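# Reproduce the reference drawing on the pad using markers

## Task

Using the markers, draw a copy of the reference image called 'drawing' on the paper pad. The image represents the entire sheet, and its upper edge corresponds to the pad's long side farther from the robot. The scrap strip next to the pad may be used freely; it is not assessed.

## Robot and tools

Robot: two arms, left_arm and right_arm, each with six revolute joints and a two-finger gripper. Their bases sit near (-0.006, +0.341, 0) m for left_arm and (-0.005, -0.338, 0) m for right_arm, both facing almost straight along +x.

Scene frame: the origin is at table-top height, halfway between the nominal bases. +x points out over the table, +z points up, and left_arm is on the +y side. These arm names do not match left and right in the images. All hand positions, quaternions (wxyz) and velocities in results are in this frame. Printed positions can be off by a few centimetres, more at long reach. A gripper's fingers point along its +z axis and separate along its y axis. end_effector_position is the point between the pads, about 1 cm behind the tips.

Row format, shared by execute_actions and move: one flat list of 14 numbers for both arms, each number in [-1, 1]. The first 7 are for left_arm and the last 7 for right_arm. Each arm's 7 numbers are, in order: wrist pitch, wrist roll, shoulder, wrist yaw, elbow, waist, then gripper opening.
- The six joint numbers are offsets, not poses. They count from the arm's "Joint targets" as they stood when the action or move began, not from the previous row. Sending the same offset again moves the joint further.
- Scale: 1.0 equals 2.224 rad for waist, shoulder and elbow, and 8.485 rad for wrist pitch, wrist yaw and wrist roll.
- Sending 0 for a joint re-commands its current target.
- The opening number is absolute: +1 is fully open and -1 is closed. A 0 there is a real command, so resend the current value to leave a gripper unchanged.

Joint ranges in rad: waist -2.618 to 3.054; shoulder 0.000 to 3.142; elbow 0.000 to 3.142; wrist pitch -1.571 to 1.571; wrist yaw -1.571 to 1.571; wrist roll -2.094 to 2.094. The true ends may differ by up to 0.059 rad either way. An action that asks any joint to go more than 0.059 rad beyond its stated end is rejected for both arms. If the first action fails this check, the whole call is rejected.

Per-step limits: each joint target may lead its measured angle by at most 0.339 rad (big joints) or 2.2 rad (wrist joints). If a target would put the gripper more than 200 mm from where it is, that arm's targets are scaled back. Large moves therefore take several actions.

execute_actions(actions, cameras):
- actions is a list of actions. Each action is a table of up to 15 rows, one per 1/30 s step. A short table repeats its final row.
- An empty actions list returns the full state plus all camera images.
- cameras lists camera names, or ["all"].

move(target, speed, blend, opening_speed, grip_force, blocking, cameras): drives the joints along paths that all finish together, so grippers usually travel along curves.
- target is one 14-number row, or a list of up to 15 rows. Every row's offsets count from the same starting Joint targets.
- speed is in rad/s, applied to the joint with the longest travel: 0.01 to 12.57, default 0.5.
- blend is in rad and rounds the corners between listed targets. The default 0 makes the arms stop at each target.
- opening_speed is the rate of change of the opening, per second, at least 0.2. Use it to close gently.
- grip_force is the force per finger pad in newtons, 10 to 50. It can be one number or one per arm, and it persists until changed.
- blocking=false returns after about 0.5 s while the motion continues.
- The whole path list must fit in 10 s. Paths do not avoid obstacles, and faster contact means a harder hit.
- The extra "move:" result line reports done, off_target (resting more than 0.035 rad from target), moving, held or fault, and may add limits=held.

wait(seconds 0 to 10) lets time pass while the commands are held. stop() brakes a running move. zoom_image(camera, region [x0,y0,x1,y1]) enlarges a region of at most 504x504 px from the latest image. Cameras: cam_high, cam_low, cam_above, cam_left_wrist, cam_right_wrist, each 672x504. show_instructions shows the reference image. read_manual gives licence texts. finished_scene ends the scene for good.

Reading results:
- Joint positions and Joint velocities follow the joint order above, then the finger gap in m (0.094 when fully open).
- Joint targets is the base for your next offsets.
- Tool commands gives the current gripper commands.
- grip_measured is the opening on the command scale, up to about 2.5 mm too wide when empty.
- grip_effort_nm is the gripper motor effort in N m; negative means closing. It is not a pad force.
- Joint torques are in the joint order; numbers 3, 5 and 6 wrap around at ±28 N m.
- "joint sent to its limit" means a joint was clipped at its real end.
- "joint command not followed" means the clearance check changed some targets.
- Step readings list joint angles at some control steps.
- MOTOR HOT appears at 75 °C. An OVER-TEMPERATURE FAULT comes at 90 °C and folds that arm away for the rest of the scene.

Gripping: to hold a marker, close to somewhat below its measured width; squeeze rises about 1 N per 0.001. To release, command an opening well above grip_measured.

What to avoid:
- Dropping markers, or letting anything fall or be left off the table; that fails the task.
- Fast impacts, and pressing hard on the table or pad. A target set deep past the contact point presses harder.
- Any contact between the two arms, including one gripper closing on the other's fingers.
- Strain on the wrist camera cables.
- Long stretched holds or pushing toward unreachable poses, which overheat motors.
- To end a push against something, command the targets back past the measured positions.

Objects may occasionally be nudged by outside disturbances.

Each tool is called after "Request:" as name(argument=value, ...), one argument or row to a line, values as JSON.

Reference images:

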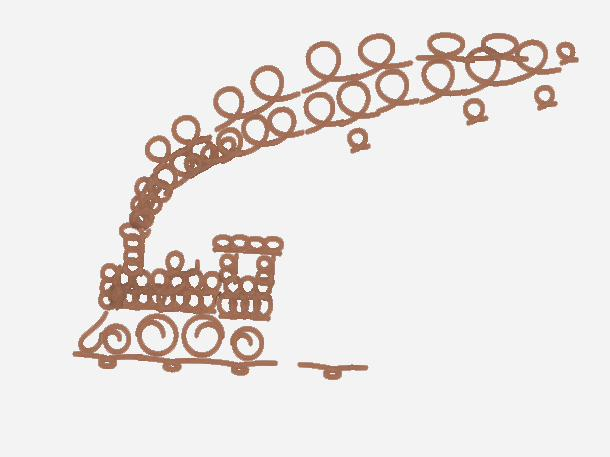

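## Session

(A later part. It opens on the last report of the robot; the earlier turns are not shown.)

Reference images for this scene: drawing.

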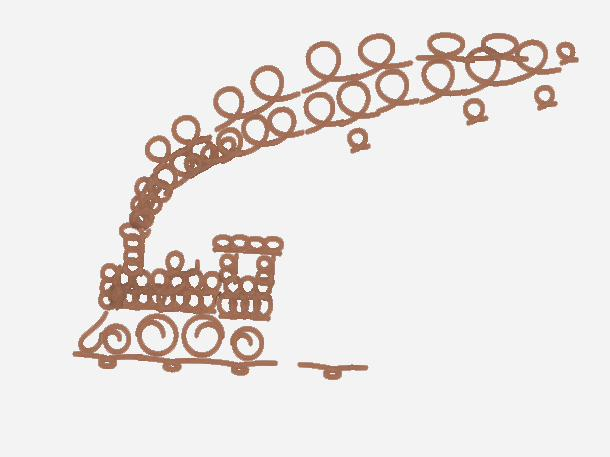

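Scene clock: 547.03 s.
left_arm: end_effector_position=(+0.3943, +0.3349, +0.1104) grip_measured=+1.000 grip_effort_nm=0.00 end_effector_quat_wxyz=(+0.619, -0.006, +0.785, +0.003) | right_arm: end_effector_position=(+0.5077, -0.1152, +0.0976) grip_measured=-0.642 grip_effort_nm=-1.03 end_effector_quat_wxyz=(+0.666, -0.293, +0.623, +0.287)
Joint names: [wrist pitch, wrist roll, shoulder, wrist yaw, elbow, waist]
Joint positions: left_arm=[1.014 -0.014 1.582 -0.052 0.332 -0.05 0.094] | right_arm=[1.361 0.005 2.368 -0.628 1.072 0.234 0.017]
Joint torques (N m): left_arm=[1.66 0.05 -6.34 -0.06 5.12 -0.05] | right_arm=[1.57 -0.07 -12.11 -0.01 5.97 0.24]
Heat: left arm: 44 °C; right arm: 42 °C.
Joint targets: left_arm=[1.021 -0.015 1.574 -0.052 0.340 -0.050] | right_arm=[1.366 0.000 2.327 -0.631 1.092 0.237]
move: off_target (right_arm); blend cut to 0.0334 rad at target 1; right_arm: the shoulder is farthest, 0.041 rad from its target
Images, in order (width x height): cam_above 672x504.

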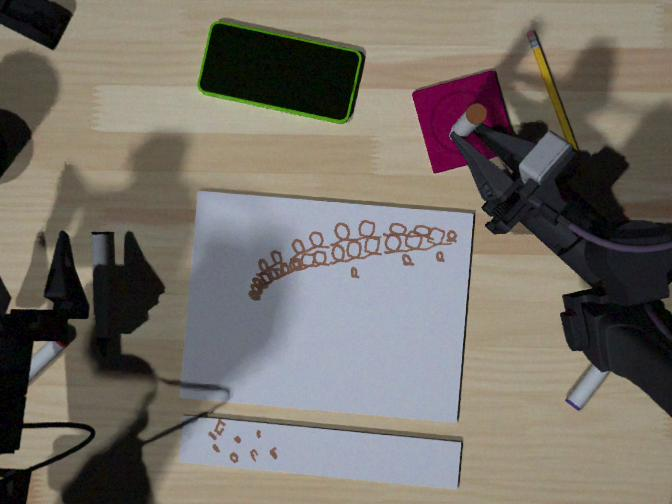

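Request:
move(
  target=[
    [0,0,0,0,0,0,1, 0,0,0.035162,-0.018059,0,0.207136,-1],
    [0,0,0,0,0,0,1, 0,0,0.035162,-0.015702,0,0.216128,-1],
    [0,0,0,0,0,0,1, 0,0,0.05,-0.015702,0,0.216128,-1],
  ],
  speed=[0.4,0.1,0.08],
)

Request:
move(
  target=[
    [0,0,0,0,0,0,1, 0,0,0,0.003022,0,0.004572,-1],
    [0,0,0,0,0,0,1, 0,0,0,0.005965,0,0.011655,-1],
    [0,0,0,0,0,0,1, 0,0,0,0.010542,0,0.017848,-1],
    [0,0,0,0,0,0,1, 0,0,0,0.014051,0,0.023637,-1],
    [0,0,0,0,0,0,1, 0,0,0,0.015433,0,0.026973,-1],
    [0,0,0,0,0,0,1, 0,0,0,0.009618,0,0.01675,-1],
    [0,0,0,0,0,0,1, 0,0,0,0.008186,0,0.015712,-1],
    [0,0,0,0,0,0,1, 0,0,0,0.005243,0,0.008629,-1],
    [0,0,0,0,0,0,1, 0,0,0,0.000666,0,0.002436,-1],
    [0,0,0,0,0,0,1, 0,0,0,-0.002843,0,-0.003353,-1],
    [0,0,0,0,0,0,1, 0,0,0,-0.004225,0,-0.006689,-1],
    [0,0,0,0,0,0,1, 0,0,0,0.00159,0,0.003534,-1],
  ],
  speed=0.06,
  blend=[0.001,0.001,0.001,0.001,0.001,0.001,0.001,0.001,0.001,0.001,0.001,0],
)

Request:
move(
  target=[
    [0,0,0,0,0,0,1, 0,0,0,0.003715,0,0.000318,-1],
    [0,0,0,0,0,0,1, 0,0,0,0.005235,0,0.00148,-1],
    [0,0,0,0,0,0,1, 0,0,0,0.008337,0,0.008781,-1],
    [0,0,0,0,0,0,1, 0,0,0,0.013136,0,0.015275,-1],
    [0,0,0,0,0,0,1, 0,0,0,0.016794,0,0.021261,-1],
    [0,0,0,0,0,0,1, 0,0,0,0.018211,0,0.024641,-1],
    [0,0,0,0,0,0,1, 0,0,0,0.012343,0,0.01434,-1],
    [0,0,0,0,0,0,1, 0,0,0,0.010823,0,0.013178,-1],
    [0,0,0,0,0,0,1, 0,0,0,0.007721,0,0.005877,-1],
    [0,0,0,0,0,0,1, 0,0,0,0.002922,0,-0.000617,-1],
    [0,0,0,0,0,0,1, 0,0,0,-0.000736,0,-0.006603,-1],
    [0,0,0,0,0,0,1, 0,0,0,-0.002153,0,-0.009983,-1],
    [0,0,0,0,0,0,1, 0,0,0,0.003715,0,0.000318,-1],
  ],
  speed=0.06,
  blend=[0.001,0.001,0.001,0.001,0.001,0.001,0.001,0.001,0.001,0.001,0.001,0.001,0],
)

Request:
move(
  target=[
    [0,0,0,0,0,0,1, 0,0,0,0.003942,0,0.000674,-1],
    [0,0,0,0,0,0,1, 0,0,0,0.005558,0,0.001965,-1],
    [0,0,0,0,0,0,1, 0,0,0,0.008839,0,0.009501,-1],
    [0,0,0,0,0,0,1, 0,0,0,0.013897,0,0.016327,-1],
    [0,0,0,0,0,0,1, 0,0,0,0.017737,0,0.022537,-1],
    [0,0,0,0,0,0,1, 0,0,0,0.019208,0,0.025975,-1],
    [0,0,0,0,0,0,1, 0,0,0,0.013286,0,0.015594,-1],
    [0,0,0,0,0,0,1, 0,0,0,0.01167,0,0.014303,-1],
    [0,0,0,0,0,0,1, 0,0,0,0.008389,0,0.006767,-1],
    [0,0,0,0,0,0,1, 0,0,0,0.003331,0,-0.000059,-1],
    [0,0,0,0,0,0,1, 0,0,0,-0.000509,0,-0.006269,-1],
    [0,0,0,0,0,0,1, 0,0,0,-0.00198,0,-0.009707,-1],
    [0,0,0,0,0,0,1, 0,0,0,0.003942,0,0.000674,-1],
  ],
  speed=0.06,
  blend=[0.001,0.001,0.001,0.001,0.001,0.001,0.001,0.001,0.001,0.001,0.001,0.001,0],
)

Request:
move(
  target=[
    [0,0,0,0,0,0,1, 0,0,0,0.002164,0,-0.002789,-1],
    [0,0,0,0,0,0,1, 0,0,0,0.004071,0,-0.001,-1],
    [0,0,0,0,0,0,1, 0,0,0,0.008316,0,0.008004,-1],
    [0,0,0,0,0,0,1, 0,0,0,0.015271,0,0.0176,-1],
    [0,0,0,0,0,0,1, 0,0,0,0.020914,0,0.026361,-1],
    [0,0,0,0,0,0,1, 0,0,0,0.02345,0,0.031239,-1],
    [0,0,0,0,0,0,1, 0,0,0,0.017786,0,0.021125,-1],
    [0,0,0,0,0,0,1, 0,0,0,0.015879,0,0.019336,-1],
    [0,0,0,0,0,0,1, 0,0,0,0.011634,0,0.010332,-1],
    [0,0,0,0,0,0,1, 0,0,0,0.004679,0,0.000736,-1],
    [0,0,0,0,0,0,1, 0,0,0,-0.000964,0,-0.008025,-1],
    [0,0,0,0,0,0,1, 0,0,0,-0.0035,0,-0.012903,-1],
    [0,0,0,0,0,0,1, 0,0,0,0.002164,0,-0.002789,-1],
  ],
  speed=0.06,
  blend=[0.001,0.001,0.001,0.001,0.001,0.001,0.001,0.001,0.001,0.001,0.001,0.001,0],
)

Request:
move(
  target=[
    [0,0,0,0,0,0,1, 0,0,-0.03,0,0,0,-1],
    [0,0,0,0,0,0,1, 0,0,-0.05,0,0,-0.2,-1],
  ],
  speed=[0.3,0.8],
  blend=[0.05,0],
  cameras=["cam_above"],
)

Request:
zoom_image(
  camera="cam_above",
  region=[210, 260, 300, 340],
)

Scene clock: 553.27 s.
left_arm: end_effector_position=(+0.3943, +0.3349, +0.1104) grip_measured=+1.000 grip_effort_nm=0.00 end_effector_quat_wxyz=(+0.619, -0.006, +0.785, +0.003) | right_arm: end_effector_position=(+0.3202, +0.0986, +0.0668) grip_measured=-0.642 grip_effort_nm=-1.03 end_effector_quat_wxyz=(+0.526, -0.473, +0.523, +0.475)
Joint names: [wrist pitch, wrist roll, shoulder, wrist yaw, elbow, waist]
Joint positions: left_arm=[1.014 -0.014 1.582 -0.052 0.332 -0.05 0.094] | right_arm=[1.363 0.005 2.427 -0.774 1.072 0.712 0.017]
Joint torques (N m): left_arm=[1.65 0.07 -6.38 -0.04 5.12 0.01] | right_arm=[1.52 -0.06 -8.18 0.09 5.63 0.5]
Heat: left arm: 44 °C; right arm: 42 °C.
Joint targets: left_arm=[1.021 -0.015 1.574 -0.052 0.340 -0.050] | right_arm=[1.366 0.000 2.438 -0.764 1.092 0.718]
move: done

Scene clock: 559.43 s.
left_arm: end_effector_position=(+0.3943, +0.3349, +0.1104) grip_measured=+1.000 grip_effort_nm=0.00 end_effector_quat_wxyz=(+0.619, -0.006, +0.785, +0.003) | right_arm: end_effector_position=(+0.3184, +0.1010, +0.0670) grip_measured=-0.642 grip_effort_nm=-1.03 end_effector_quat_wxyz=(+0.527, -0.472, +0.523, +0.475)
Joint names: [wrist pitch, wrist roll, shoulder, wrist yaw, elbow, waist]
Joint positions: left_arm=[1.014 -0.014 1.582 -0.052 0.332 -0.05 0.094] | right_arm=[1.363 0.005 2.427 -0.765 1.072 0.72 0.017]
Joint torques (N m): left_arm=[1.69 -0.01 -6.39 -0.07 5.29 -0.06] | right_arm=[1.51 -0.06 -8.21 0.11 5.63 0.44]
Heat: left arm: 44 °C; right arm: 42 °C.
Joint targets: left_arm=[1.021 -0.015 1.574 -0.052 0.340 -0.050] | right_arm=[1.366 0.000 2.438 -0.751 1.092 0.726]
move: done

Scene clock: 566.10 s.
left_arm: end_effector_position=(+0.3943, +0.3349, +0.1104) grip_measured=+1.000 grip_effort_nm=0.00 end_effector_quat_wxyz=(+0.619, -0.006, +0.785, +0.003) | right_arm: end_effector_position=(+0.3236, +0.1006, +0.0671) grip_measured=-0.642 grip_effort_nm=-1.03 end_effector_quat_wxyz=(+0.534, -0.464, +0.530, +0.467)
Joint names: [wrist pitch, wrist roll, shoulder, wrist yaw, elbow, waist]
Joint positions: left_arm=[1.014 -0.014 1.582 -0.052 0.332 -0.05 0.094] | right_arm=[1.364 0.005 2.427 -0.733 1.072 0.721 0.017]
Joint torques (N m): left_arm=[1.67 0.07 -6.42 -0.07 5.16 0.03] | right_arm=[1.52 -0.07 -8.21 0.12 5.64 0.47]
Heat: left arm: 44 °C; right arm: 42 °C.
Joint targets: left_arm=[1.021 -0.015 1.574 -0.052 0.340 -0.050] | right_arm=[1.366 0.000 2.438 -0.720 1.092 0.727]
move: done

Scene clock: 573.03 s.
left_arm: end_effector_position=(+0.3943, +0.3349, +0.1104) grip_measured=+1.000 grip_effort_nm=0.00 end_effector_quat_wxyz=(+0.619, -0.006, +0.785, +0.003) | right_arm: end_effector_position=(+0.3289, +0.1002, +0.0672) grip_measured=-0.642 grip_effort_nm=-1.03 end_effector_quat_wxyz=(+0.542, -0.456, +0.537, +0.459)
Joint names: [wrist pitch, wrist roll, shoulder, wrist yaw, elbow, waist]
Joint positions: left_arm=[1.014 -0.014 1.582 -0.052 0.332 -0.05 0.094] | right_arm=[1.364 0.005 2.427 -0.7 1.072 0.722 0.017]
Joint torques (N m): left_arm=[1.65 0.02 -6.41 -0.02 5.14 -0.13] | right_arm=[1.53 -0.06 -8.23 0.13 5.65 0.5]
Heat: left arm: 44 °C; right arm: 42 °C.
Joint targets: left_arm=[1.021 -0.015 1.574 -0.052 0.340 -0.050] | right_arm=[1.366 0.000 2.438 -0.686 1.092 0.728]
move: done

Scene clock: 581.37 s.
left_arm: end_effector_position=(+0.3943, +0.3349, +0.1104) grip_measured=+1.000 grip_effort_nm=0.00 end_effector_quat_wxyz=(+0.619, -0.006, +0.785, +0.003) | right_arm: end_effector_position=(+0.3351, +0.0975, +0.0673) grip_measured=-0.642 grip_effort_nm=-1.03 end_effector_quat_wxyz=(+0.547, -0.449, +0.543, +0.452)
Joint names: [wrist pitch, wrist roll, shoulder, wrist yaw, elbow, waist]
Joint positions: left_arm=[1.014 -0.014 1.582 -0.052 0.332 -0.05 0.094] | right_arm=[1.365 0.005 2.427 -0.681 1.072 0.716 0.017]
Joint torques (N m): left_arm=[1.67 0.05 -6.41 -0.07 5.26 -0.14] | right_arm=[1.54 -0.06 -8.23 0.15 5.67 0.53]
Heat: left arm: 44 °C; right arm: 43 °C.
Joint targets: left_arm=[1.021 -0.015 1.574 -0.052 0.340 -0.050] | right_arm=[1.366 0.000 2.438 -0.668 1.092 0.722]
move: done

Scene clock: 582.90 s.
left_arm: end_effector_position=(+0.3943, +0.3349, +0.1104) grip_measured=+1.000 grip_effort_nm=0.00 end_effector_quat_wxyz=(+0.619, -0.006, +0.785, +0.003) | right_arm: end_effector_position=(+0.4931, -0.0908, +0.0975) grip_measured=-0.642 grip_effort_nm=-1.03 end_effector_quat_wxyz=(+0.655, -0.318, +0.611, +0.312)
Joint names: [wrist pitch, wrist roll, shoulder, wrist yaw, elbow, waist]
Joint positions: left_arm=[1.014 -0.014 1.582 -0.052 0.332 -0.05 0.094] | right_arm=[1.361 0.005 2.367 -0.665 1.072 0.274 0.017]
Joint torques (N m): left_arm=[1.67 0.05 -6.31 -0.05 5.2 -0.05] | right_arm=[1.56 -0.06 -12.1 -0.01 5.94 0.23]
Heat: left arm: 44 °C; right arm: 42 °C.
Joint targets: left_arm=[1.021 -0.015 1.574 -0.052 0.340 -0.050] | right_arm=[1.366 0.000 2.327 -0.668 1.092 0.277]
move: off_target (right_arm); blend cut to 0.0334 rad at target 1; right_arm: the shoulder is farthest, 0.041 rad from its target
Images, in order (width x height): cam_above 672x504.

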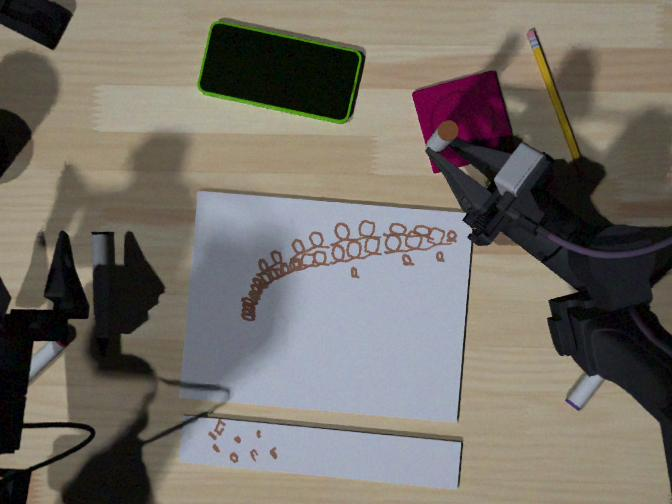

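Scaled by 5.600 from the camera's 672x504 image, which has a finer 960x720 frame.

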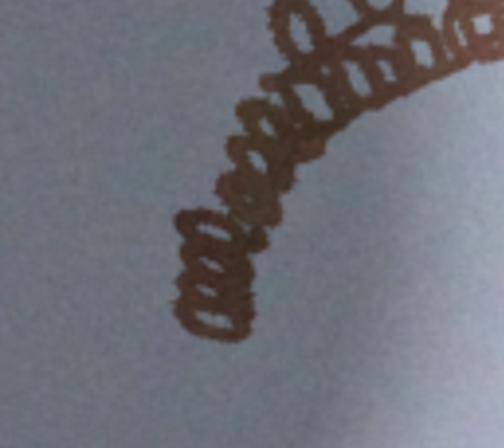

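Request:
move(
  target=[
    [0,0,0,0,0,0,1, 0,0,0.035162,0.002115,0,0.246308,-1],
    [0,0,0,0,0,0,1, 0,0,0.035162,-0.000242,0,0.237316,-1],
    [0,0,0,0,0,0,1, 0,0,0.05,-0.000242,0,0.237316,-1],
  ],
  speed=[0.4,0.1,0.08],
)

Request:
move(
  target=[
    [0,0,0,0,0,0,1, 0,0,0,-0.006297,0,-0.01427,-1],
    [0,0,0,0,0,0,1, 0,0,0,-0.009631,0,-0.020432,-1],
    [0,0,0,0,0,0,1, 0,0,0,-0.004563,0,-0.021775,-1],
    [0,0,0,0,0,0,1, 0,0,0,-0.002723,0,-0.010918,-1],
    [0,0,0,0,0,0,1, 0,0,0,-0.000945,0,-0.009368,-1],
    [0,0,0,0,0,0,1, 0,0,0,0.001752,0,-0.002493,-1],
    [0,0,0,0,0,0,1, 0,0,0,0.005335,0,0.00256,-1],
    [0,0,0,0,0,0,1, 0,0,0,0.007335,0,0.006672,-1],
    [0,0,0,0,0,0,1, 0,0,0,0.002267,0,0.008015,-1],
    [0,0,0,0,0,0,1, 0,0,0,0.000427,0,-0.002842,-1],
    [0,0,0,0,0,0,1, 0,0,0,-0.001351,0,-0.004392,-1],
    [0,0,0,0,0,0,1, 0,0,0,-0.004048,0,-0.011267,-1],
  ],
  speed=0.06,
  blend=[0.001,0.001,0.001,0.001,0.001,0.001,0.001,0.001,0.001,0.001,0.001,0],
)

Request:
move(
  target=[
    [0,0,0,0,0,0,1, 0,0,0,-0.010289,0,-0.014749,-1],
    [0,0,0,0,0,0,1, 0,0,0,-0.013351,0,-0.020595,-1],
    [0,0,0,0,0,0,1, 0,0,0,-0.008269,0,-0.021938,-1],
    [0,0,0,0,0,0,1, 0,0,0,-0.006556,0,-0.011264,-1],
    [0,0,0,0,0,0,1, 0,0,0,-0.00491,0,-0.009886,-1],
    [0,0,0,0,0,0,1, 0,0,0,-0.002417,0,-0.003272,-1],
    [0,0,0,0,0,0,1, 0,0,0,0.000885,0,0.001438,-1],
    [0,0,0,0,0,0,1, 0,0,0,0.002719,0,0.005361,-1],
    [0,0,0,0,0,0,1, 0,0,0,-0.002363,0,0.006704,-1],
    [0,0,0,0,0,0,1, 0,0,0,-0.004076,0,-0.00397,-1],
    [0,0,0,0,0,0,1, 0,0,0,-0.005722,0,-0.005348,-1],
    [0,0,0,0,0,0,1, 0,0,0,-0.008215,0,-0.011962,-1],
  ],
  speed=0.06,
  blend=[0.001,0.001,0.001,0.001,0.001,0.001,0.001,0.001,0.001,0.001,0.001,0],
)

Request:
move(
  target=[
    [0,0,0,0,0,0,1, 0,0,0,-0.009593,0,-0.013669,-1],
    [0,0,0,0,0,0,1, 0,0,0,-0.012419,0,-0.019244,-1],
    [0,0,0,0,0,0,1, 0,0,0,-0.007324,0,-0.020589,-1],
    [0,0,0,0,0,0,1, 0,0,0,-0.005719,0,-0.010074,-1],
    [0,0,0,0,0,0,1, 0,0,0,-0.004185,0,-0.008846,-1],
    [0,0,0,0,0,0,1, 0,0,0,-0.001868,0,-0.002458,-1],
    [0,0,0,0,0,0,1, 0,0,0,0.001194,0,0.001956,-1],
    [0,0,0,0,0,0,1, 0,0,0,0.002883,0,0.005718,-1],
    [0,0,0,0,0,0,1, 0,0,0,-0.002212,0,0.007063,-1],
    [0,0,0,0,0,0,1, 0,0,0,-0.003817,0,-0.003452,-1],
    [0,0,0,0,0,0,1, 0,0,0,-0.005351,0,-0.00468,-1],
    [0,0,0,0,0,0,1, 0,0,0,-0.007668,0,-0.011068,-1],
  ],
  speed=0.06,
  blend=[0.001,0.001,0.001,0.001,0.001,0.001,0.001,0.001,0.001,0.001,0.001,0],
)

Request:
move(
  target=[
    [0,0,0,0,0,0,1, 0,0,0,-0.008797,0,-0.012835,-1],
    [0,0,0,0,0,0,1, 0,0,0,-0.011416,0,-0.018175,-1],
    [0,0,0,0,0,0,1, 0,0,0,-0.006309,0,-0.019523,-1],
    [0,0,0,0,0,0,1, 0,0,0,-0.004796,0,-0.009149,-1],
    [0,0,0,0,0,0,1, 0,0,0,-0.003359,0,-0.008052,-1],
    [0,0,0,0,0,0,1, 0,0,0,-0.001194,0,-0.001861,-1],
    [0,0,0,0,0,0,1, 0,0,0,0.001657,0,0.002294,-1],
    [0,0,0,0,0,0,1, 0,0,0,0.003218,0,0.005917,-1],
    [0,0,0,0,0,0,1, 0,0,0,-0.001889,0,0.007265,-1],
    [0,0,0,0,0,0,1, 0,0,0,-0.003402,0,-0.003109,-1],
    [0,0,0,0,0,0,1, 0,0,0,-0.004839,0,-0.004206,-1],
    [0,0,0,0,0,0,1, 0,0,0,-0.007004,0,-0.010397,-1],
  ],
  speed=0.06,
  blend=[0.001,0.001,0.001,0.001,0.001,0.001,0.001,0.001,0.001,0.001,0.001,0],
)

Request:
move(
  target=[
    [0,0,0,0,0,0,1, 0,0,0,-0.008271,0,-0.012157,-1],
    [0,0,0,0,0,0,1, 0,0,0,-0.010708,0,-0.017297,-1],
    [0,0,0,0,0,0,1, 0,0,0,-0.005591,0,-0.018648,-1],
    [0,0,0,0,0,0,1, 0,0,0,-0.004155,0,-0.008395,-1],
    [0,0,0,0,0,0,1, 0,0,0,-0.002802,0,-0.007412,-1],
    [0,0,0,0,0,0,1, 0,0,0,-0.000768,0,-0.001392,-1],
    [0,0,0,0,0,0,1, 0,0,0,0.001901,0,0.002542,-1],
    [0,0,0,0,0,0,1, 0,0,0,0.00335,0,0.006047,-1],
    [0,0,0,0,0,0,1, 0,0,0,-0.001767,0,0.007398,-1],
    [0,0,0,0,0,0,1, 0,0,0,-0.003203,0,-0.002855,-1],
    [0,0,0,0,0,0,1, 0,0,0,-0.004556,0,-0.003838,-1],
    [0,0,0,0,0,0,1, 0,0,0,-0.00659,0,-0.009858,-1],
  ],
  speed=0.06,
  blend=[0.001,0.001,0.001,0.001,0.001,0.001,0.001,0.001,0.001,0.001,0.001,0],
)

Request:
move(
  target=[
    [0,0,0,0,0,0,1, 0,0,0,-0.00789,0,-0.011591,-1],
    [0,0,0,0,0,0,1, 0,0,0,-0.010173,0,-0.016563,-1],
    [0,0,0,0,0,0,1, 0,0,0,-0.005045,0,-0.017918,-1],
    [0,0,0,0,0,0,1, 0,0,0,-0.003674,0,-0.007771,-1],
    [0,0,0,0,0,0,1, 0,0,0,-0.00239,0,-0.006886,-1],
    [0,0,0,0,0,0,1, 0,0,0,-0.000466,0,-0.001011,-1],
    [0,0,0,0,0,0,1, 0,0,0,0.002047,0,0.002736,-1],
    [0,0,0,0,0,0,1, 0,0,0,0.003401,0,0.006141,-1],
    [0,0,0,0,0,0,1, 0,0,0,-0.001727,0,0.007496,-1],
    [0,0,0,0,0,0,1, 0,0,0,-0.003098,0,-0.002651,-1],
    [0,0,0,0,0,0,1, 0,0,0,-0.004382,0,-0.003536,-1],
    [0,0,0,0,0,0,1, 0,0,0,-0.006306,0,-0.009411,-1],
  ],
  speed=0.06,
  blend=[0.001,0.001,0.001,0.001,0.001,0.001,0.001,0.001,0.001,0.001,0.001,0],
)

Request:
move(
  target=[
    [0,0,0,0,0,0,1, 0,0,0,-0.007917,0,-0.011713,-1],
    [0,0,0,0,0,0,1, 0,0,0,-0.010068,0,-0.016553,-1],
    [0,0,0,0,0,0,1, 0,0,0,-0.00493,0,-0.017915,-1],
    [0,0,0,0,0,0,1, 0,0,0,-0.00361,0,-0.007861,-1],
    [0,0,0,0,0,0,1, 0,0,0,-0.002384,0,-0.00706,-1],
    [0,0,0,0,0,0,1, 0,0,0,-0.000553,0,-0.001305,-1],
    [0,0,0,0,0,0,1, 0,0,0,0.001831,0,0.002287,-1],
    [0,0,0,0,0,0,1, 0,0,0,0.003102,0,0.005617,-1],
    [0,0,0,0,0,0,1, 0,0,0,-0.002036,0,0.006979,-1],
    [0,0,0,0,0,0,1, 0,0,0,-0.003356,0,-0.003075,-1],
    [0,0,0,0,0,0,1, 0,0,0,-0.004582,0,-0.003876,-1],
    [0,0,0,0,0,0,1, 0,0,0,-0.006413,0,-0.009631,-1],
  ],
  speed=0.06,
  blend=[0.001,0.001,0.001,0.001,0.001,0.001,0.001,0.001,0.001,0.001,0.001,0],
)

Request:
move(
  target=[
    [0,0,0,0,0,0,1, 0,0,0,-0.008092,0,-0.011953,-1],
    [0,0,0,0,0,0,1, 0,0,0,-0.010142,0,-0.016693,-1],
    [0,0,0,0,0,0,1, 0,0,0,-0.004992,0,-0.018064,-1],
    [0,0,0,0,0,0,1, 0,0,0,-0.003709,0,-0.008085,-1],
    [0,0,0,0,0,0,1, 0,0,0,-0.002525,0,-0.00735,-1],
    [0,0,0,0,0,0,1, 0,0,0,-0.000762,0,-0.00169,-1],
    [0,0,0,0,0,0,1, 0,0,0,0.001524,0,0.001785,-1],
    [0,0,0,0,0,0,1, 0,0,0,0.002732,0,0.005057,-1],
    [0,0,0,0,0,0,1, 0,0,0,-0.002418,0,0.006428,-1],
    [0,0,0,0,0,0,1, 0,0,0,-0.003701,0,-0.003551,-1],
    [0,0,0,0,0,0,1, 0,0,0,-0.004885,0,-0.004286,-1],
    [0,0,0,0,0,0,1, 0,0,0,-0.006648,0,-0.009946,-1],
    [0,0,0,0,0,0,1, 0,0,0,-0.011902,0,-0.01444,-1],
  ],
  speed=0.06,
  blend=[0.001,0.001,0.001,0.001,0.001,0.001,0.001,0.001,0.001,0.001,0.001,0.001,0],
)

Request:
move(
  target=[
    [0,0,0,0,0,0,1, 0,0,-0.03,0,0,0,-1],
    [0,0,0,0,0,0,1, 0,0,-0.05,0,0,-0.2,-1],
  ],
  speed=[0.3,0.8],
  blend=[0.05,0],
  cameras=["cam_above"],
)

Request:
zoom_image(
  camera="cam_above",
  region=[210, 280, 300, 360],
)

Scene clock: 597.07 s.
left_arm: end_effector_position=(+0.3943, +0.3349, +0.1104) grip_measured=+1.000 grip_effort_nm=0.00 end_effector_quat_wxyz=(+0.619, -0.006, +0.785, +0.003) | right_arm: end_effector_position=(+0.2957, +0.1272, +0.0671) grip_measured=-0.642 grip_effort_nm=-1.03 end_effector_quat_wxyz=(+0.529, -0.469, +0.526, +0.473)
Joint names: [wrist pitch, wrist roll, shoulder, wrist yaw, elbow, waist]
Joint positions: left_arm=[1.014 -0.014 1.582 -0.052 0.332 -0.05 0.094] | right_arm=[1.363 0.005 2.426 -0.664 1.072 0.81 0.017]
Joint torques (N m): left_arm=[1.66 0.04 -6.39 0 5.19 -0.14] | right_arm=[1.55 -0.06 -8.2 -0.06 5.67 -0.43]
Heat: left arm: 44 °C; right arm: 42 °C.
Joint targets: left_arm=[1.021 -0.015 1.574 -0.052 0.340 -0.050] | right_arm=[1.366 0.000 2.438 -0.670 1.092 0.805]
move: done

Scene clock: 603.10 s.
left_arm: end_effector_position=(+0.3943, +0.3349, +0.1104) grip_measured=+1.000 grip_effort_nm=0.00 end_effector_quat_wxyz=(+0.619, -0.006, +0.785, +0.003) | right_arm: end_effector_position=(+0.3006, +0.1208, +0.0671) grip_measured=-0.642 grip_effort_nm=-1.03 end_effector_quat_wxyz=(+0.527, -0.472, +0.524, +0.475)
Joint names: [wrist pitch, wrist roll, shoulder, wrist yaw, elbow, waist]
Joint positions: left_arm=[1.014 -0.014 1.582 -0.052 0.332 -0.05 0.094] | right_arm=[1.363 0.005 2.426 -0.697 1.072 0.787 0.017]
Joint torques (N m): left_arm=[1.68 0.05 -6.43 -0.02 5.19 -0.01] | right_arm=[1.55 -0.06 -8.18 -0.07 5.65 -0.58]
Heat: left arm: 44 °C; right arm: 42 °C.
Joint targets: left_arm=[1.021 -0.015 1.574 -0.052 0.340 -0.050] | right_arm=[1.366 0.000 2.438 -0.704 1.092 0.780]
move: done

Scene clock: 609.50 s.
left_arm: end_effector_position=(+0.3943, +0.3349, +0.1104) grip_measured=+1.000 grip_effort_nm=0.00 end_effector_quat_wxyz=(+0.619, -0.006, +0.785, +0.003) | right_arm: end_effector_position=(+0.3003, +0.1136, +0.0670) grip_measured=-0.642 grip_effort_nm=-1.03 end_effector_quat_wxyz=(+0.517, -0.483, +0.513, +0.486)
Joint names: [wrist pitch, wrist roll, shoulder, wrist yaw, elbow, waist]
Joint positions: left_arm=[1.014 -0.014 1.582 -0.052 0.332 -0.05 0.094] | right_arm=[1.363 0.005 2.426 -0.767 1.072 0.76 0.017]
Joint torques (N m): left_arm=[1.69 0.07 -6.48 -0.04 5.26 0.02] | right_arm=[1.52 -0.06 -8.17 -0.07 5.64 -0.55]
Heat: left arm: 44 °C; right arm: 42 °C.
Joint targets: left_arm=[1.021 -0.015 1.574 -0.052 0.340 -0.050] | right_arm=[1.366 0.000 2.438 -0.774 1.092 0.753]
move: done

Scene clock: 615.63 s.
left_arm: end_effector_position=(+0.3943, +0.3349, +0.1104) grip_measured=+1.000 grip_effort_nm=0.00 end_effector_quat_wxyz=(+0.619, -0.006, +0.785, +0.003) | right_arm: end_effector_position=(+0.2997, +0.1065, +0.0669) grip_measured=-0.642 grip_effort_nm=-1.03 end_effector_quat_wxyz=(+0.507, -0.494, +0.504, +0.496)
Joint names: [wrist pitch, wrist roll, shoulder, wrist yaw, elbow, waist]
Joint positions: left_arm=[1.014 -0.014 1.582 -0.052 0.332 -0.05 0.094] | right_arm=[1.363 0.005 2.426 -0.832 1.072 0.735 0.017]
Joint torques (N m): left_arm=[1.68 0.02 -6.42 -0.03 5.19 -0.01] | right_arm=[1.5 -0.06 -8.16 -0.07 5.6 -0.54]
Heat: left arm: 44 °C; right arm: 42 °C.
Joint targets: left_arm=[1.021 -0.015 1.574 -0.052 0.340 -0.050] | right_arm=[1.366 0.000 2.438 -0.839 1.092 0.729]
move: done

Scene clock: 621.50 s.
left_arm: end_effector_position=(+0.3943, +0.3349, +0.1104) grip_measured=+1.000 grip_effort_nm=0.00 end_effector_quat_wxyz=(+0.619, -0.006, +0.785, +0.003) | right_arm: end_effector_position=(+0.2991, +0.0995, +0.0669) grip_measured=-0.642 grip_effort_nm=-1.03 end_effector_quat_wxyz=(+0.497, -0.503, +0.494, +0.505)
Joint names: [wrist pitch, wrist roll, shoulder, wrist yaw, elbow, waist]
Joint positions: left_arm=[1.014 -0.014 1.582 -0.052 0.332 -0.05 0.094] | right_arm=[1.363 0.005 2.426 -0.891 1.072 0.712 0.017]
Joint torques (N m): left_arm=[1.66 0.05 -6.28 -0.06 5.18 -0.03] | right_arm=[1.47 -0.06 -8.12 -0.07 5.56 -0.54]
Heat: left arm: 44 °C; right arm: 42 °C.
Joint targets: left_arm=[1.021 -0.015 1.574 -0.052 0.340 -0.050] | right_arm=[1.366 0.000 2.438 -0.898 1.092 0.706]
move: done

Scene clock: 627.17 s.
left_arm: end_effector_position=(+0.3943, +0.3349, +0.1104) grip_measured=+1.000 grip_effort_nm=0.00 end_effector_quat_wxyz=(+0.619, -0.006, +0.785, +0.003) | right_arm: end_effector_position=(+0.2986, +0.0924, +0.0664) grip_measured=-0.642 grip_effort_nm=-1.03 end_effector_quat_wxyz=(+0.489, -0.511, +0.486, +0.513)
Joint names: [wrist pitch, wrist roll, shoulder, wrist yaw, elbow, waist]
Joint positions: left_arm=[1.014 -0.014 1.582 -0.052 0.332 -0.05 0.094] | right_arm=[1.363 0.005 2.427 -0.947 1.072 0.69 0.017]
Joint torques (N m): left_arm=[1.71 0.02 -6.32 -0.04 5.14 -0.1] | right_arm=[1.44 -0.07 -8.17 -0.07 5.55 -0.53]
Heat: left arm: 44 °C; right arm: 42 °C.
Joint targets: left_arm=[1.021 -0.015 1.574 -0.052 0.340 -0.050] | right_arm=[1.366 0.000 2.438 -0.954 1.092 0.684]
move: done

Scene clock: 632.67 s.
left_arm: end_effector_position=(+0.3943, +0.3349, +0.1104) grip_measured=+1.000 grip_effort_nm=0.00 end_effector_quat_wxyz=(+0.619, -0.006, +0.785, +0.003) | right_arm: end_effector_position=(+0.2979, +0.0854, +0.0664) grip_measured=-0.642 grip_effort_nm=-1.03 end_effector_quat_wxyz=(-0.480, +0.519, -0.478, -0.521)
Joint names: [wrist pitch, wrist roll, shoulder, wrist yaw, elbow, waist]
Joint positions: left_arm=[1.014 -0.014 1.582 -0.052 0.332 -0.05 0.094] | right_arm=[1.363 0.005 2.427 -1.001 1.072 0.669 0.017]
Joint torques (N m): left_arm=[1.68 0.04 -6.35 -0.07 5.19 -0.24] | right_arm=[1.42 -0.06 -8.14 -0.07 5.52 -0.54]
Heat: left arm: 44 °C; right arm: 42 °C.
Joint targets: left_arm=[1.021 -0.015 1.574 -0.052 0.340 -0.050] | right_arm=[1.366 0.000 2.438 -1.008 1.092 0.663]
move: done

Scene clock: 638.10 s.
left_arm: end_effector_position=(+0.3943, +0.3349, +0.1104) grip_measured=+1.000 grip_effort_nm=0.00 end_effector_quat_wxyz=(+0.619, -0.006, +0.785, +0.003) | right_arm: end_effector_position=(+0.2971, +0.0780, +0.0663) grip_measured=-0.642 grip_effort_nm=-1.03 end_effector_quat_wxyz=(-0.471, +0.527, -0.469, -0.529)
Joint names: [wrist pitch, wrist roll, shoulder, wrist yaw, elbow, waist]
Joint positions: left_arm=[1.014 -0.014 1.582 -0.052 0.332 -0.05 0.094] | right_arm=[1.363 0.005 2.427 -1.055 1.072 0.647 0.017]
Joint torques (N m): left_arm=[1.68 0.03 -6.57 -0.05 5.19 0.02] | right_arm=[1.39 -0.07 -8.1 -0.07 5.48 -0.54]
Heat: left arm: 44 °C; right arm: 42 °C.
Joint targets: left_arm=[1.021 -0.015 1.574 -0.052 0.340 -0.050] | right_arm=[1.366 0.000 2.438 -1.062 1.092 0.641]
move: done

Scene clock: 644.20 s.
left_arm: end_effector_position=(+0.3943, +0.3349, +0.1104) grip_measured=+1.000 grip_effort_nm=0.00 end_effector_quat_wxyz=(+0.619, -0.006, +0.785, +0.003) | right_arm: end_effector_position=(+0.2927, +0.0657, +0.0657) grip_measured=-0.642 grip_effort_nm=-1.03 end_effector_quat_wxyz=(-0.453, +0.543, -0.452, -0.544)
Joint names: [wrist pitch, wrist roll, shoulder, wrist yaw, elbow, waist]
Joint positions: left_arm=[1.014 -0.014 1.582 -0.052 0.332 -0.05 0.094] | right_arm=[1.363 0.005 2.428 -1.154 1.072 0.615 0.017]
Joint torques (N m): left_arm=[1.65 0.03 -6.35 -0.05 5.09 -0.03] | right_arm=[1.35 -0.06 -8.13 -0.09 5.42 -0.54]
Heat: left arm: 44 °C; right arm: 42 °C.
Joint targets: left_arm=[1.021 -0.015 1.574 -0.052 0.340 -0.050] | right_arm=[1.366 0.000 2.439 -1.163 1.092 0.609]
move: done

Scene clock: 645.73 s.
left_arm: end_effector_position=(+0.3943, +0.3349, +0.1104) grip_measured=+1.000 grip_effort_nm=0.00 end_effector_quat_wxyz=(+0.619, -0.006, +0.785, +0.003) | right_arm: end_effector_position=(+0.4408, -0.1055, +0.0936) grip_measured=-0.642 grip_effort_nm=-1.03 end_effector_quat_wxyz=(+0.581, -0.440, +0.541, +0.420)
Joint names: [wrist pitch, wrist roll, shoulder, wrist yaw, elbow, waist]
Joint positions: left_arm=[1.014 -0.014 1.582 -0.052 0.332 -0.05 0.094] | right_arm=[1.362 0.005 2.366 -1.163 1.072 0.16 0.017]
Joint torques (N m): left_arm=[1.65 0 -6.43 -0.05 5.29 -0.17] | right_arm=[1.33 -0.06 -11.81 0.03 5.7 0.32]
Heat: left arm: 44 °C; right arm: 42 °C.
Joint targets: left_arm=[1.021 -0.015 1.574 -0.052 0.340 -0.050] | right_arm=[1.366 0.000 2.327 -1.163 1.092 0.164]
move: off_target (right_arm); blend cut to 0.0334 rad at target 1; right_arm: the shoulder is farthest, 0.038 rad from its target
Images, in order (width x height): cam_above 672x504.

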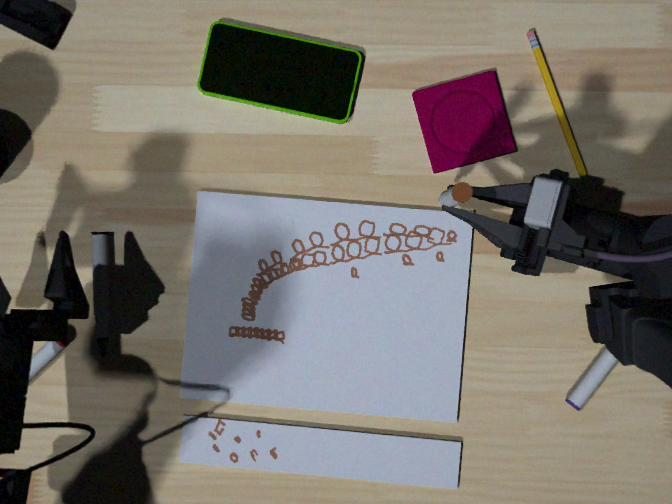

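Scaled by 5.600 from the camera's 672x504 image, which has a finer 960x720 frame.

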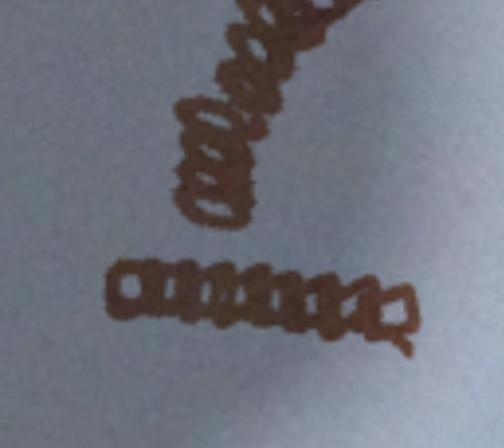

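Request:
move(
  target=[
    [0,0,0,0,0,0,1,0,0,0.035162,0.066111,0,0.293161,-1],
    [0,0,0,0,0,0,1,0,0,0.035162,0.063754,0,0.284168,-1],
    [0,0,0,0,0,0,1,0,0,0.05,0.063754,0,0.284168,-1],
  ],
  speed=[0.4,0.1,0.08],
  blend=[0,0,0],
  cameras=[],
)

Request:
move(
  target=[
    [0,0,0,0,0,0,1,0,0,0,-0.005213,0,-0.012783,-1],
    [0,0,0,0,0,0,1,0,0,0,-0.008669,0,-0.019167,-1],
    [0,0,0,0,0,0,1,0,0,0,-0.003560,0,-0.020461,-1],
    [0,0,0,0,0,0,1,0,0,0,-0.001558,0,-0.009367,-1],
    [0,0,0,0,0,0,1,0,0,0,0.000342,0,-0.007629,-1],
    [0,0,0,0,0,0,1,0,0,0,0.003203,0,-0.000496,-1],
    [0,0,0,0,0,0,1,0,0,0,0.006970,0,0.004859,-1],
    [0,0,0,0,0,0,1,0,0,0,0.009029,0,0.009087,-1],
    [0,0,0,0,0,0,1,0,0,0,0.003920,0,0.010381,-1],
    [0,0,0,0,0,0,1,0,0,0,0.001918,0,-0.000713,-1],
    [0,0,0,0,0,0,1,0,0,0,0.000018,0,-0.002451,-1],
    [0,0,0,0,0,0,1,0,0,0,-0.002843,0,-0.009584,-1],
  ],
  speed=0.06,
  blend=[0.001,0.001,0.001,0.001,0.001,0.001,0.001,0.001,0.001,0.001,0.001,0],
  cameras=[],
)

Request:
move(
  target=[
    [0,0,0,0,0,0,1,0,0,0,-0.014298,0,-0.017395,-1],
    [0,0,0,0,0,0,1,0,0,0,-0.017373,0,-0.023312,-1],
    [0,0,0,0,0,0,1,0,0,0,-0.012256,0,-0.024616,-1],
    [0,0,0,0,0,0,1,0,0,0,-0.010459,0,-0.013813,-1],
    [0,0,0,0,0,0,1,0,0,0,-0.008758,0,-0.012342,-1],
    [0,0,0,0,0,0,1,0,0,0,-0.006202,0,-0.005610,-1],
    [0,0,0,0,0,0,1,0,0,0,-0.002843,0,-0.000775,-1],
    [0,0,0,0,0,0,1,0,0,0,-0.001013,0,0.003178,-1],
    [0,0,0,0,0,0,1,0,0,0,-0.006130,0,0.004482,-1],
    [0,0,0,0,0,0,1,0,0,0,-0.007927,0,-0.006321,-1],
    [0,0,0,0,0,0,1,0,0,0,-0.009628,0,-0.007792,-1],
    [0,0,0,0,0,0,1,0,0,0,-0.012184,0,-0.014524,-1],
  ],
  speed=0.06,
  blend=[0.001,0.001,0.001,0.001,0.001,0.001,0.001,0.001,0.001,0.001,0.001,0],
  cameras=[],
)

Request:
move(
  target=[
    [0,0,0,0,0,0,1,0,0,0,-0.010414,0,-0.014785,-1],
    [0,0,0,0,0,0,1,0,0,0,-0.013211,0,-0.020380,-1],
    [0,0,0,0,0,0,1,0,0,0,-0.008083,0,-0.021687,-1],
    [0,0,0,0,0,0,1,0,0,0,-0.006417,0,-0.011075,-1],
    [0,0,0,0,0,0,1,0,0,0,-0.004853,0,-0.009784,-1],
    [0,0,0,0,0,0,1,0,0,0,-0.002506,0,-0.003322,-1],
    [0,0,0,0,0,0,1,0,0,0,0.000567,0,0.001160,-1],
    [0,0,0,0,0,0,1,0,0,0,0.002227,0,0.004922,-1],
    [0,0,0,0,0,0,1,0,0,0,-0.002901,0,0.006229,-1],
    [0,0,0,0,0,0,1,0,0,0,-0.004567,0,-0.004383,-1],
    [0,0,0,0,0,0,1,0,0,0,-0.006131,0,-0.005674,-1],
    [0,0,0,0,0,0,1,0,0,0,-0.008478,0,-0.012136,-1],
  ],
  speed=0.06,
  blend=[0.001,0.001,0.001,0.001,0.001,0.001,0.001,0.001,0.001,0.001,0.001,0],
  cameras=[],
)

Request:
move(
  target=[
    [0,0,0,0,0,0,1,0,0,0,-0.010235,0,-0.015256,-1],
    [0,0,0,0,0,0,1,0,0,0,-0.012770,0,-0.020554,-1],
    [0,0,0,0,0,0,1,0,0,0,-0.007627,0,-0.021865,-1],
    [0,0,0,0,0,0,1,0,0,0,-0.006081,0,-0.011430,-1],
    [0,0,0,0,0,0,1,0,0,0,-0.004641,0,-0.010307,-1],
    [0,0,0,0,0,0,1,0,0,0,-0.002490,0,-0.004092,-1],
    [0,0,0,0,0,0,1,0,0,0,0.000315,0,0.000063,-1],
    [0,0,0,0,0,0,1,0,0,0,0.001814,0,0.003648,-1],
    [0,0,0,0,0,0,1,0,0,0,-0.003329,0,0.004959,-1],
    [0,0,0,0,0,0,1,0,0,0,-0.004875,0,-0.005476,-1],
    [0,0,0,0,0,0,1,0,0,0,-0.006315,0,-0.006599,-1],
    [0,0,0,0,0,0,1,0,0,0,-0.008466,0,-0.012814,-1],
  ],
  speed=0.06,
  blend=[0.001,0.001,0.001,0.001,0.001,0.001,0.001,0.001,0.001,0.001,0.001,0],
  cameras=[],
)

Request:
move(
  target=[
    [0,0,0,0,0,0,1,0,0,0,-0.009330,0,-0.013566,-1],
    [0,0,0,0,0,0,1,0,0,0,-0.011668,0,-0.018641,-1],
    [0,0,0,0,0,0,1,0,0,0,-0.006516,0,-0.019959,-1],
    [0,0,0,0,0,0,1,0,0,0,-0.005061,0,-0.009668,-1],
    [0,0,0,0,0,0,1,0,0,0,-0.003716,0,-0.008676,-1],
    [0,0,0,0,0,0,1,0,0,0,-0.001711,0,-0.002656,-1],
    [0,0,0,0,0,0,1,0,0,0,0.000892,0,0.001249,-1],
    [0,0,0,0,0,0,1,0,0,0,0.002270,0,0.004703,-1],
    [0,0,0,0,0,0,1,0,0,0,-0.002882,0,0.006021,-1],
    [0,0,0,0,0,0,1,0,0,0,-0.004337,0,-0.004270,-1],
    [0,0,0,0,0,0,1,0,0,0,-0.005682,0,-0.005262,-1],
    [0,0,0,0,0,0,1,0,0,0,-0.007687,0,-0.011282,-1],
  ],
  speed=0.06,
  blend=[0.001,0.001,0.001,0.001,0.001,0.001,0.001,0.001,0.001,0.001,0.001,0],
  cameras=[],
)

Request:
move(
  target=[
    [0,0,0,0,0,0,1,0,0,0,-0.008491,0,-0.013006,-1],
    [0,0,0,0,0,0,1,0,0,0,-0.010674,0,-0.017917,-1],
    [0,0,0,0,0,0,1,0,0,0,-0.005512,0,-0.019242,-1],
    [0,0,0,0,0,0,1,0,0,0,-0.004123,0,-0.009061,-1],
    [0,0,0,0,0,0,1,0,0,0,-0.002847,0,-0.008169,-1],
    [0,0,0,0,0,0,1,0,0,0,-0.000954,0,-0.002297,-1],
    [0,0,0,0,0,0,1,0,0,0,0.001493,0,0.001420,-1],
    [0,0,0,0,0,0,1,0,0,0,0.002776,0,0.004779,-1],
    [0,0,0,0,0,0,1,0,0,0,-0.002386,0,0.006104,-1],
    [0,0,0,0,0,0,1,0,0,0,-0.003775,0,-0.004077,-1],
    [0,0,0,0,0,0,1,0,0,0,-0.005051,0,-0.004969,-1],
    [0,0,0,0,0,0,1,0,0,0,-0.006944,0,-0.010841,-1],
  ],
  speed=0.06,
  blend=[0.001,0.001,0.001,0.001,0.001,0.001,0.001,0.001,0.001,0.001,0.001,0],
  cameras=[],
)

Request:
move(
  target=[
    [0,0,0,0,0,0,1,0,0,0,-0.009854,0,-0.014775,-1],
    [0,0,0,0,0,0,1,0,0,0,-0.011901,0,-0.019550,-1],
    [0,0,0,0,0,0,1,0,0,0,-0.006727,0,-0.020890,-1],
    [0,0,0,0,0,0,1,0,0,0,-0.005392,0,-0.010819,-1],
    [0,0,0,0,0,0,1,0,0,0,-0.004176,0,-0.010020,-1],
    [0,0,0,0,0,0,1,0,0,0,-0.002379,0,-0.004281,-1],
    [0,0,0,0,0,0,1,0,0,0,-0.000067,0,-0.000728,-1],
    [0,0,0,0,0,0,1,0,0,0,0.001131,0,0.002554,-1],
    [0,0,0,0,0,0,1,0,0,0,-0.004043,0,0.003894,-1],
    [0,0,0,0,0,0,1,0,0,0,-0.005378,0,-0.006177,-1],
    [0,0,0,0,0,0,1,0,0,0,-0.006594,0,-0.006976,-1],
    [0,0,0,0,0,0,1,0,0,0,-0.008391,0,-0.012715,-1],
    [0,0,0,0,0,0,1,0,0,0,-0.013085,0,-0.017694,-1],
  ],
  speed=0.06,
  blend=[0.001,0.001,0.001,0.001,0.001,0.001,0.001,0.001,0.001,0.001,0.001,0.001,0],
  cameras=[],
)

Request:
move(
  target=[
    [0,0,0,0,0,0,1,0,0,-0.03,0,0,0,-1],
    [0,0,0,0,0,0,1,0,0,-0.05,0,0,-0.2,-1],
  ],
  speed=[0.3,0.8],
  blend=[0.05,0],
  cameras=["cam_above"],
)

Scene clock: 659.00 s.
left_arm: end_effector_position=(+0.3943, +0.3349, +0.1104) grip_measured=+1.000 grip_effort_nm=0.00 end_effector_quat_wxyz=(+0.619, -0.006, +0.785, +0.003) | right_arm: end_effector_position=(+0.3084, +0.1232, +0.0673) grip_measured=-0.642 grip_effort_nm=-1.03 end_effector_quat_wxyz=(+0.542, -0.454, +0.539, +0.458)
Joint names: [wrist pitch, wrist roll, shoulder, wrist yaw, elbow, waist]
Joint positions: left_arm=[1.014 -0.014 1.582 -0.052 0.332 -0.05 0.094] | right_arm=[1.363 0.005 2.426 -0.617 1.072 0.801 0.017]
Joint torques (N m): left_arm=[1.68 0.05 -6.53 -0.01 5.15 -0.13] | right_arm=[1.57 -0.06 -8.23 -0.06 5.7 -0.38]
Heat: left arm: 44 °C; right arm: 42 °C.
Joint targets: left_arm=[1.021 -0.015 1.574 -0.052 0.340 -0.050] | right_arm=[1.366 0.000 2.438 -0.622 1.092 0.797]
move: done
No camera images: "cameras" was empty.

Scene clock: 665.03 s.
left_arm: end_effector_position=(+0.3943, +0.3349, +0.1104) grip_measured=+1.000 grip_effort_nm=0.00 end_effector_quat_wxyz=(+0.619, -0.006, +0.785, +0.003) | right_arm: end_effector_position=(+0.3131, +0.1179, +0.0673) grip_measured=-0.642 grip_effort_nm=-1.03 end_effector_quat_wxyz=(+0.542, -0.455, +0.538, +0.458)
Joint names: [wrist pitch, wrist roll, shoulder, wrist yaw, elbow, waist]
Joint positions: left_arm=[1.014 -0.014 1.582 -0.052 0.332 -0.05 0.094] | right_arm=[1.363 0.005 2.426 -0.639 1.072 0.782 0.017]
Joint torques (N m): left_arm=[1.65 0.05 -6.39 -0.03 5.14 0.02] | right_arm=[1.56 -0.07 -8.23 -0.07 5.68 -0.58]
Heat: left arm: 44 °C; right arm: 42 °C.
Joint targets: left_arm=[1.021 -0.015 1.574 -0.052 0.340 -0.050] | right_arm=[1.366 0.000 2.438 -0.646 1.092 0.775]
move: done
No camera images: "cameras" was empty.

Scene clock: 672.03 s.
left_arm: end_effector_position=(+0.3943, +0.3349, +0.1104) grip_measured=+1.000 grip_effort_nm=0.00 end_effector_quat_wxyz=(+0.619, -0.006, +0.785, +0.003) | right_arm: end_effector_position=(+0.3095, +0.1099, +0.0672) grip_measured=-0.642 grip_effort_nm=-1.03 end_effector_quat_wxyz=(+0.525, -0.474, +0.521, +0.477)
Joint names: [wrist pitch, wrist roll, shoulder, wrist yaw, elbow, waist]
Joint positions: left_arm=[1.014 -0.014 1.582 -0.052 0.332 -0.05 0.094] | right_arm=[1.363 0.005 2.426 -0.743 1.072 0.749 0.017]
Joint torques (N m): left_arm=[1.7 0.04 -6.45 -0.03 5.41 -0.08] | right_arm=[1.52 -0.06 -8.18 -0.07 5.64 -0.55]
Heat: left arm: 45 °C; right arm: 42 °C.
Joint targets: left_arm=[1.021 -0.015 1.574 -0.052 0.340 -0.050] | right_arm=[1.366 0.000 2.438 -0.750 1.092 0.743]
move: done
No camera images: "cameras" was empty.

Scene clock: 678.30 s.
left_arm: end_effector_position=(+0.3943, +0.3349, +0.1104) grip_measured=+1.000 grip_effort_nm=0.00 end_effector_quat_wxyz=(+0.619, -0.006, +0.785, +0.003) | right_arm: end_effector_position=(+0.3086, +0.1024, +0.0671) grip_measured=-0.642 grip_effort_nm=-1.03 end_effector_quat_wxyz=(+0.514, -0.486, +0.511, +0.488)
Joint names: [wrist pitch, wrist roll, shoulder, wrist yaw, elbow, waist]
Joint positions: left_arm=[1.014 -0.014 1.582 -0.052 0.332 -0.05 0.094] | right_arm=[1.363 0.005 2.426 -0.815 1.072 0.722 0.017]
Joint torques (N m): left_arm=[1.67 0.04 -6.52 -0.04 5.24 0.02] | right_arm=[1.49 -0.07 -8.14 -0.07 5.6 -0.55]
Heat: left arm: 45 °C; right arm: 42 °C.
Joint targets: left_arm=[1.021 -0.015 1.574 -0.052 0.340 -0.050] | right_arm=[1.366 0.000 2.438 -0.822 1.092 0.716]
move: done
No camera images: "cameras" was empty.

Scene clock: 684.37 s.
left_arm: end_effector_position=(+0.3943, +0.3349, +0.1104) grip_measured=+1.000 grip_effort_nm=0.00 end_effector_quat_wxyz=(+0.619, -0.006, +0.785, +0.003) | right_arm: end_effector_position=(+0.3079, +0.0938, +0.0664) grip_measured=-0.642 grip_effort_nm=-1.03 end_effector_quat_wxyz=(+0.503, -0.497, +0.500, +0.499)
Joint names: [wrist pitch, wrist roll, shoulder, wrist yaw, elbow, waist]
Joint positions: left_arm=[1.014 -0.014 1.582 -0.052 0.332 -0.05 0.094] | right_arm=[1.363 0.005 2.427 -0.886 1.072 0.694 0.017]
Joint torques (N m): left_arm=[1.65 0.05 -6.48 -0.06 5.23 -0.06] | right_arm=[1.47 -0.06 -8.18 -0.07 5.57 -0.57]
Heat: left arm: 45 °C; right arm: 42 °C.
Joint targets: left_arm=[1.021 -0.015 1.574 -0.052 0.340 -0.050] | right_arm=[1.366 0.000 2.439 -0.894 1.092 0.687]
move: done
No camera images: "cameras" was empty.

Scene clock: 690.13 s.
left_arm: end_effector_position=(+0.3943, +0.3349, +0.1104) grip_measured=+1.000 grip_effort_nm=0.00 end_effector_quat_wxyz=(+0.619, -0.006, +0.785, +0.003) | right_arm: end_effector_position=(+0.3069, +0.0858, +0.0664) grip_measured=-0.642 grip_effort_nm=-1.03 end_effector_quat_wxyz=(+0.493, -0.507, +0.490, +0.509)
Joint names: [wrist pitch, wrist roll, shoulder, wrist yaw, elbow, waist]
Joint positions: left_arm=[1.014 -0.014 1.582 -0.052 0.332 -0.05 0.094] | right_arm=[1.363 0.005 2.427 -0.952 1.072 0.668 0.017]
Joint torques (N m): left_arm=[1.68 0.03 -6.41 -0.09 5.14 -0.14] | right_arm=[1.43 -0.06 -8.17 -0.07 5.53 -0.53]
Heat: left arm: 45 °C; right arm: 42 °C.
Joint targets: left_arm=[1.021 -0.015 1.574 -0.052 0.340 -0.050] | right_arm=[1.366 0.000 2.439 -0.959 1.092 0.662]
move: done
No camera images: "cameras" was empty.

Scene clock: 695.67 s.
left_arm: end_effector_position=(+0.3943, +0.3349, +0.1104) grip_measured=+1.000 grip_effort_nm=0.00 end_effector_quat_wxyz=(+0.619, -0.006, +0.785, +0.003) | right_arm: end_effector_position=(+0.3064, +0.0778, +0.0663) grip_measured=-0.642 grip_effort_nm=-1.03 end_effector_quat_wxyz=(-0.484, +0.516, -0.481, -0.518)
Joint names: [wrist pitch, wrist roll, shoulder, wrist yaw, elbow, waist]
Joint positions: left_arm=[1.014 -0.014 1.582 -0.052 0.332 -0.05 0.094] | right_arm=[1.363 0.005 2.427 -1.011 1.072 0.644 0.017]
Joint torques (N m): left_arm=[1.66 0.03 -6.46 -0.05 5.14 0.02] | right_arm=[1.4 -0.07 -8.13 -0.07 5.5 -0.55]
Heat: left arm: 45 °C; right arm: 42 °C.
Joint targets: left_arm=[1.021 -0.015 1.574 -0.052 0.340 -0.050] | right_arm=[1.366 0.000 2.439 -1.018 1.092 0.638]
move: done
No camera images: "cameras" was empty.

Scene clock: 701.97 s.
left_arm: end_effector_position=(+0.3943, +0.3349, +0.1104) grip_measured=+1.000 grip_effort_nm=0.00 end_effector_quat_wxyz=(+0.619, -0.006, +0.785, +0.003) | right_arm: end_effector_position=(+0.3031, +0.0635, +0.0658) grip_measured=-0.642 grip_effort_nm=-1.03 end_effector_quat_wxyz=(-0.466, +0.532, -0.464, -0.534)
Joint names: [wrist pitch, wrist roll, shoulder, wrist yaw, elbow, waist]
Joint positions: left_arm=[1.014 -0.014 1.582 -0.052 0.332 -0.05 0.094] | right_arm=[1.363 0.005 2.428 -1.119 1.072 0.605 0.017]
Joint torques (N m): left_arm=[1.66 0.07 -6.28 -0.06 5.09 -0.08] | right_arm=[1.35 -0.06 -8.16 -0.09 5.44 -0.54]
Heat: left arm: 45 °C; right arm: 42 °C.
Joint targets: left_arm=[1.021 -0.015 1.574 -0.052 0.340 -0.050] | right_arm=[1.366 0.000 2.439 -1.129 1.092 0.599]
move: done
No camera images: "cameras" was empty.

Scene clock: 703.50 s.
left_arm: end_effector_position=(+0.3943, +0.3349, +0.1104) grip_measured=+1.000 grip_effort_nm=0.00 end_effector_quat_wxyz=(+0.619, -0.006, +0.785, +0.003) | right_arm: end_effector_position=(+0.4492, -0.1119, +0.0941) grip_measured=-0.642 grip_effort_nm=-1.03 end_effector_quat_wxyz=(+0.591, -0.427, +0.551, +0.407)
Joint names: [wrist pitch, wrist roll, shoulder, wrist yaw, elbow, waist]
Joint positions: left_arm=[1.014 -0.014 1.582 -0.052 0.332 -0.05 0.094] | right_arm=[1.363 0.005 2.366 -1.128 1.072 0.15 0.017]
Joint torques (N m): left_arm=[1.68 0.05 -6.41 -0.03 5.23 0.01] | right_arm=[1.35 -0.06 -11.82 0.03 5.72 0.31]
Heat: left arm: 45 °C; right arm: 42 °C.
Joint targets: left_arm=[1.021 -0.015 1.574 -0.052 0.340 -0.050] | right_arm=[1.366 0.000 2.327 -1.129 1.092 0.154]
move: off_target (right_arm); blend cut to 0.0334 rad at target 1; right_arm: the shoulder is farthest, 0.038 rad from its target
Images, in order (width x height): cam_above 672x504.

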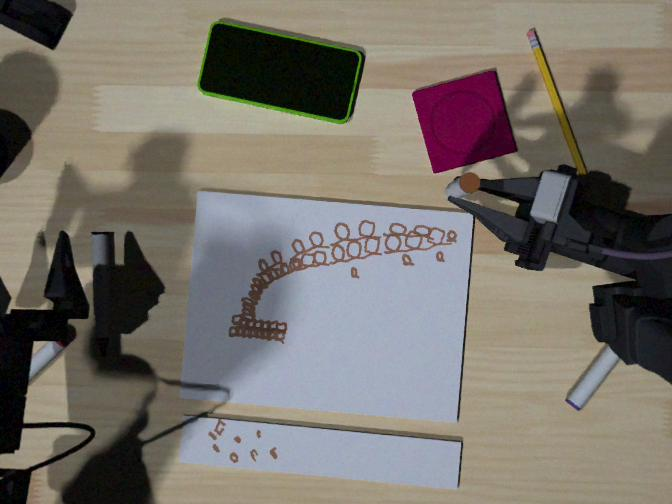

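Request:
zoom_image(
  camera="cam_above",
  region=[215, 240, 305, 350],
)

Scaled by 4.582 from the camera's 672x504 image, which has a finer 960x720 frame.

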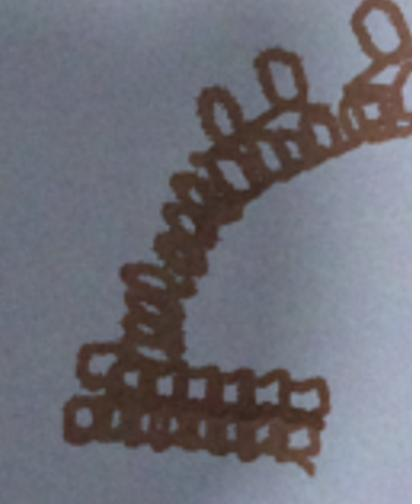

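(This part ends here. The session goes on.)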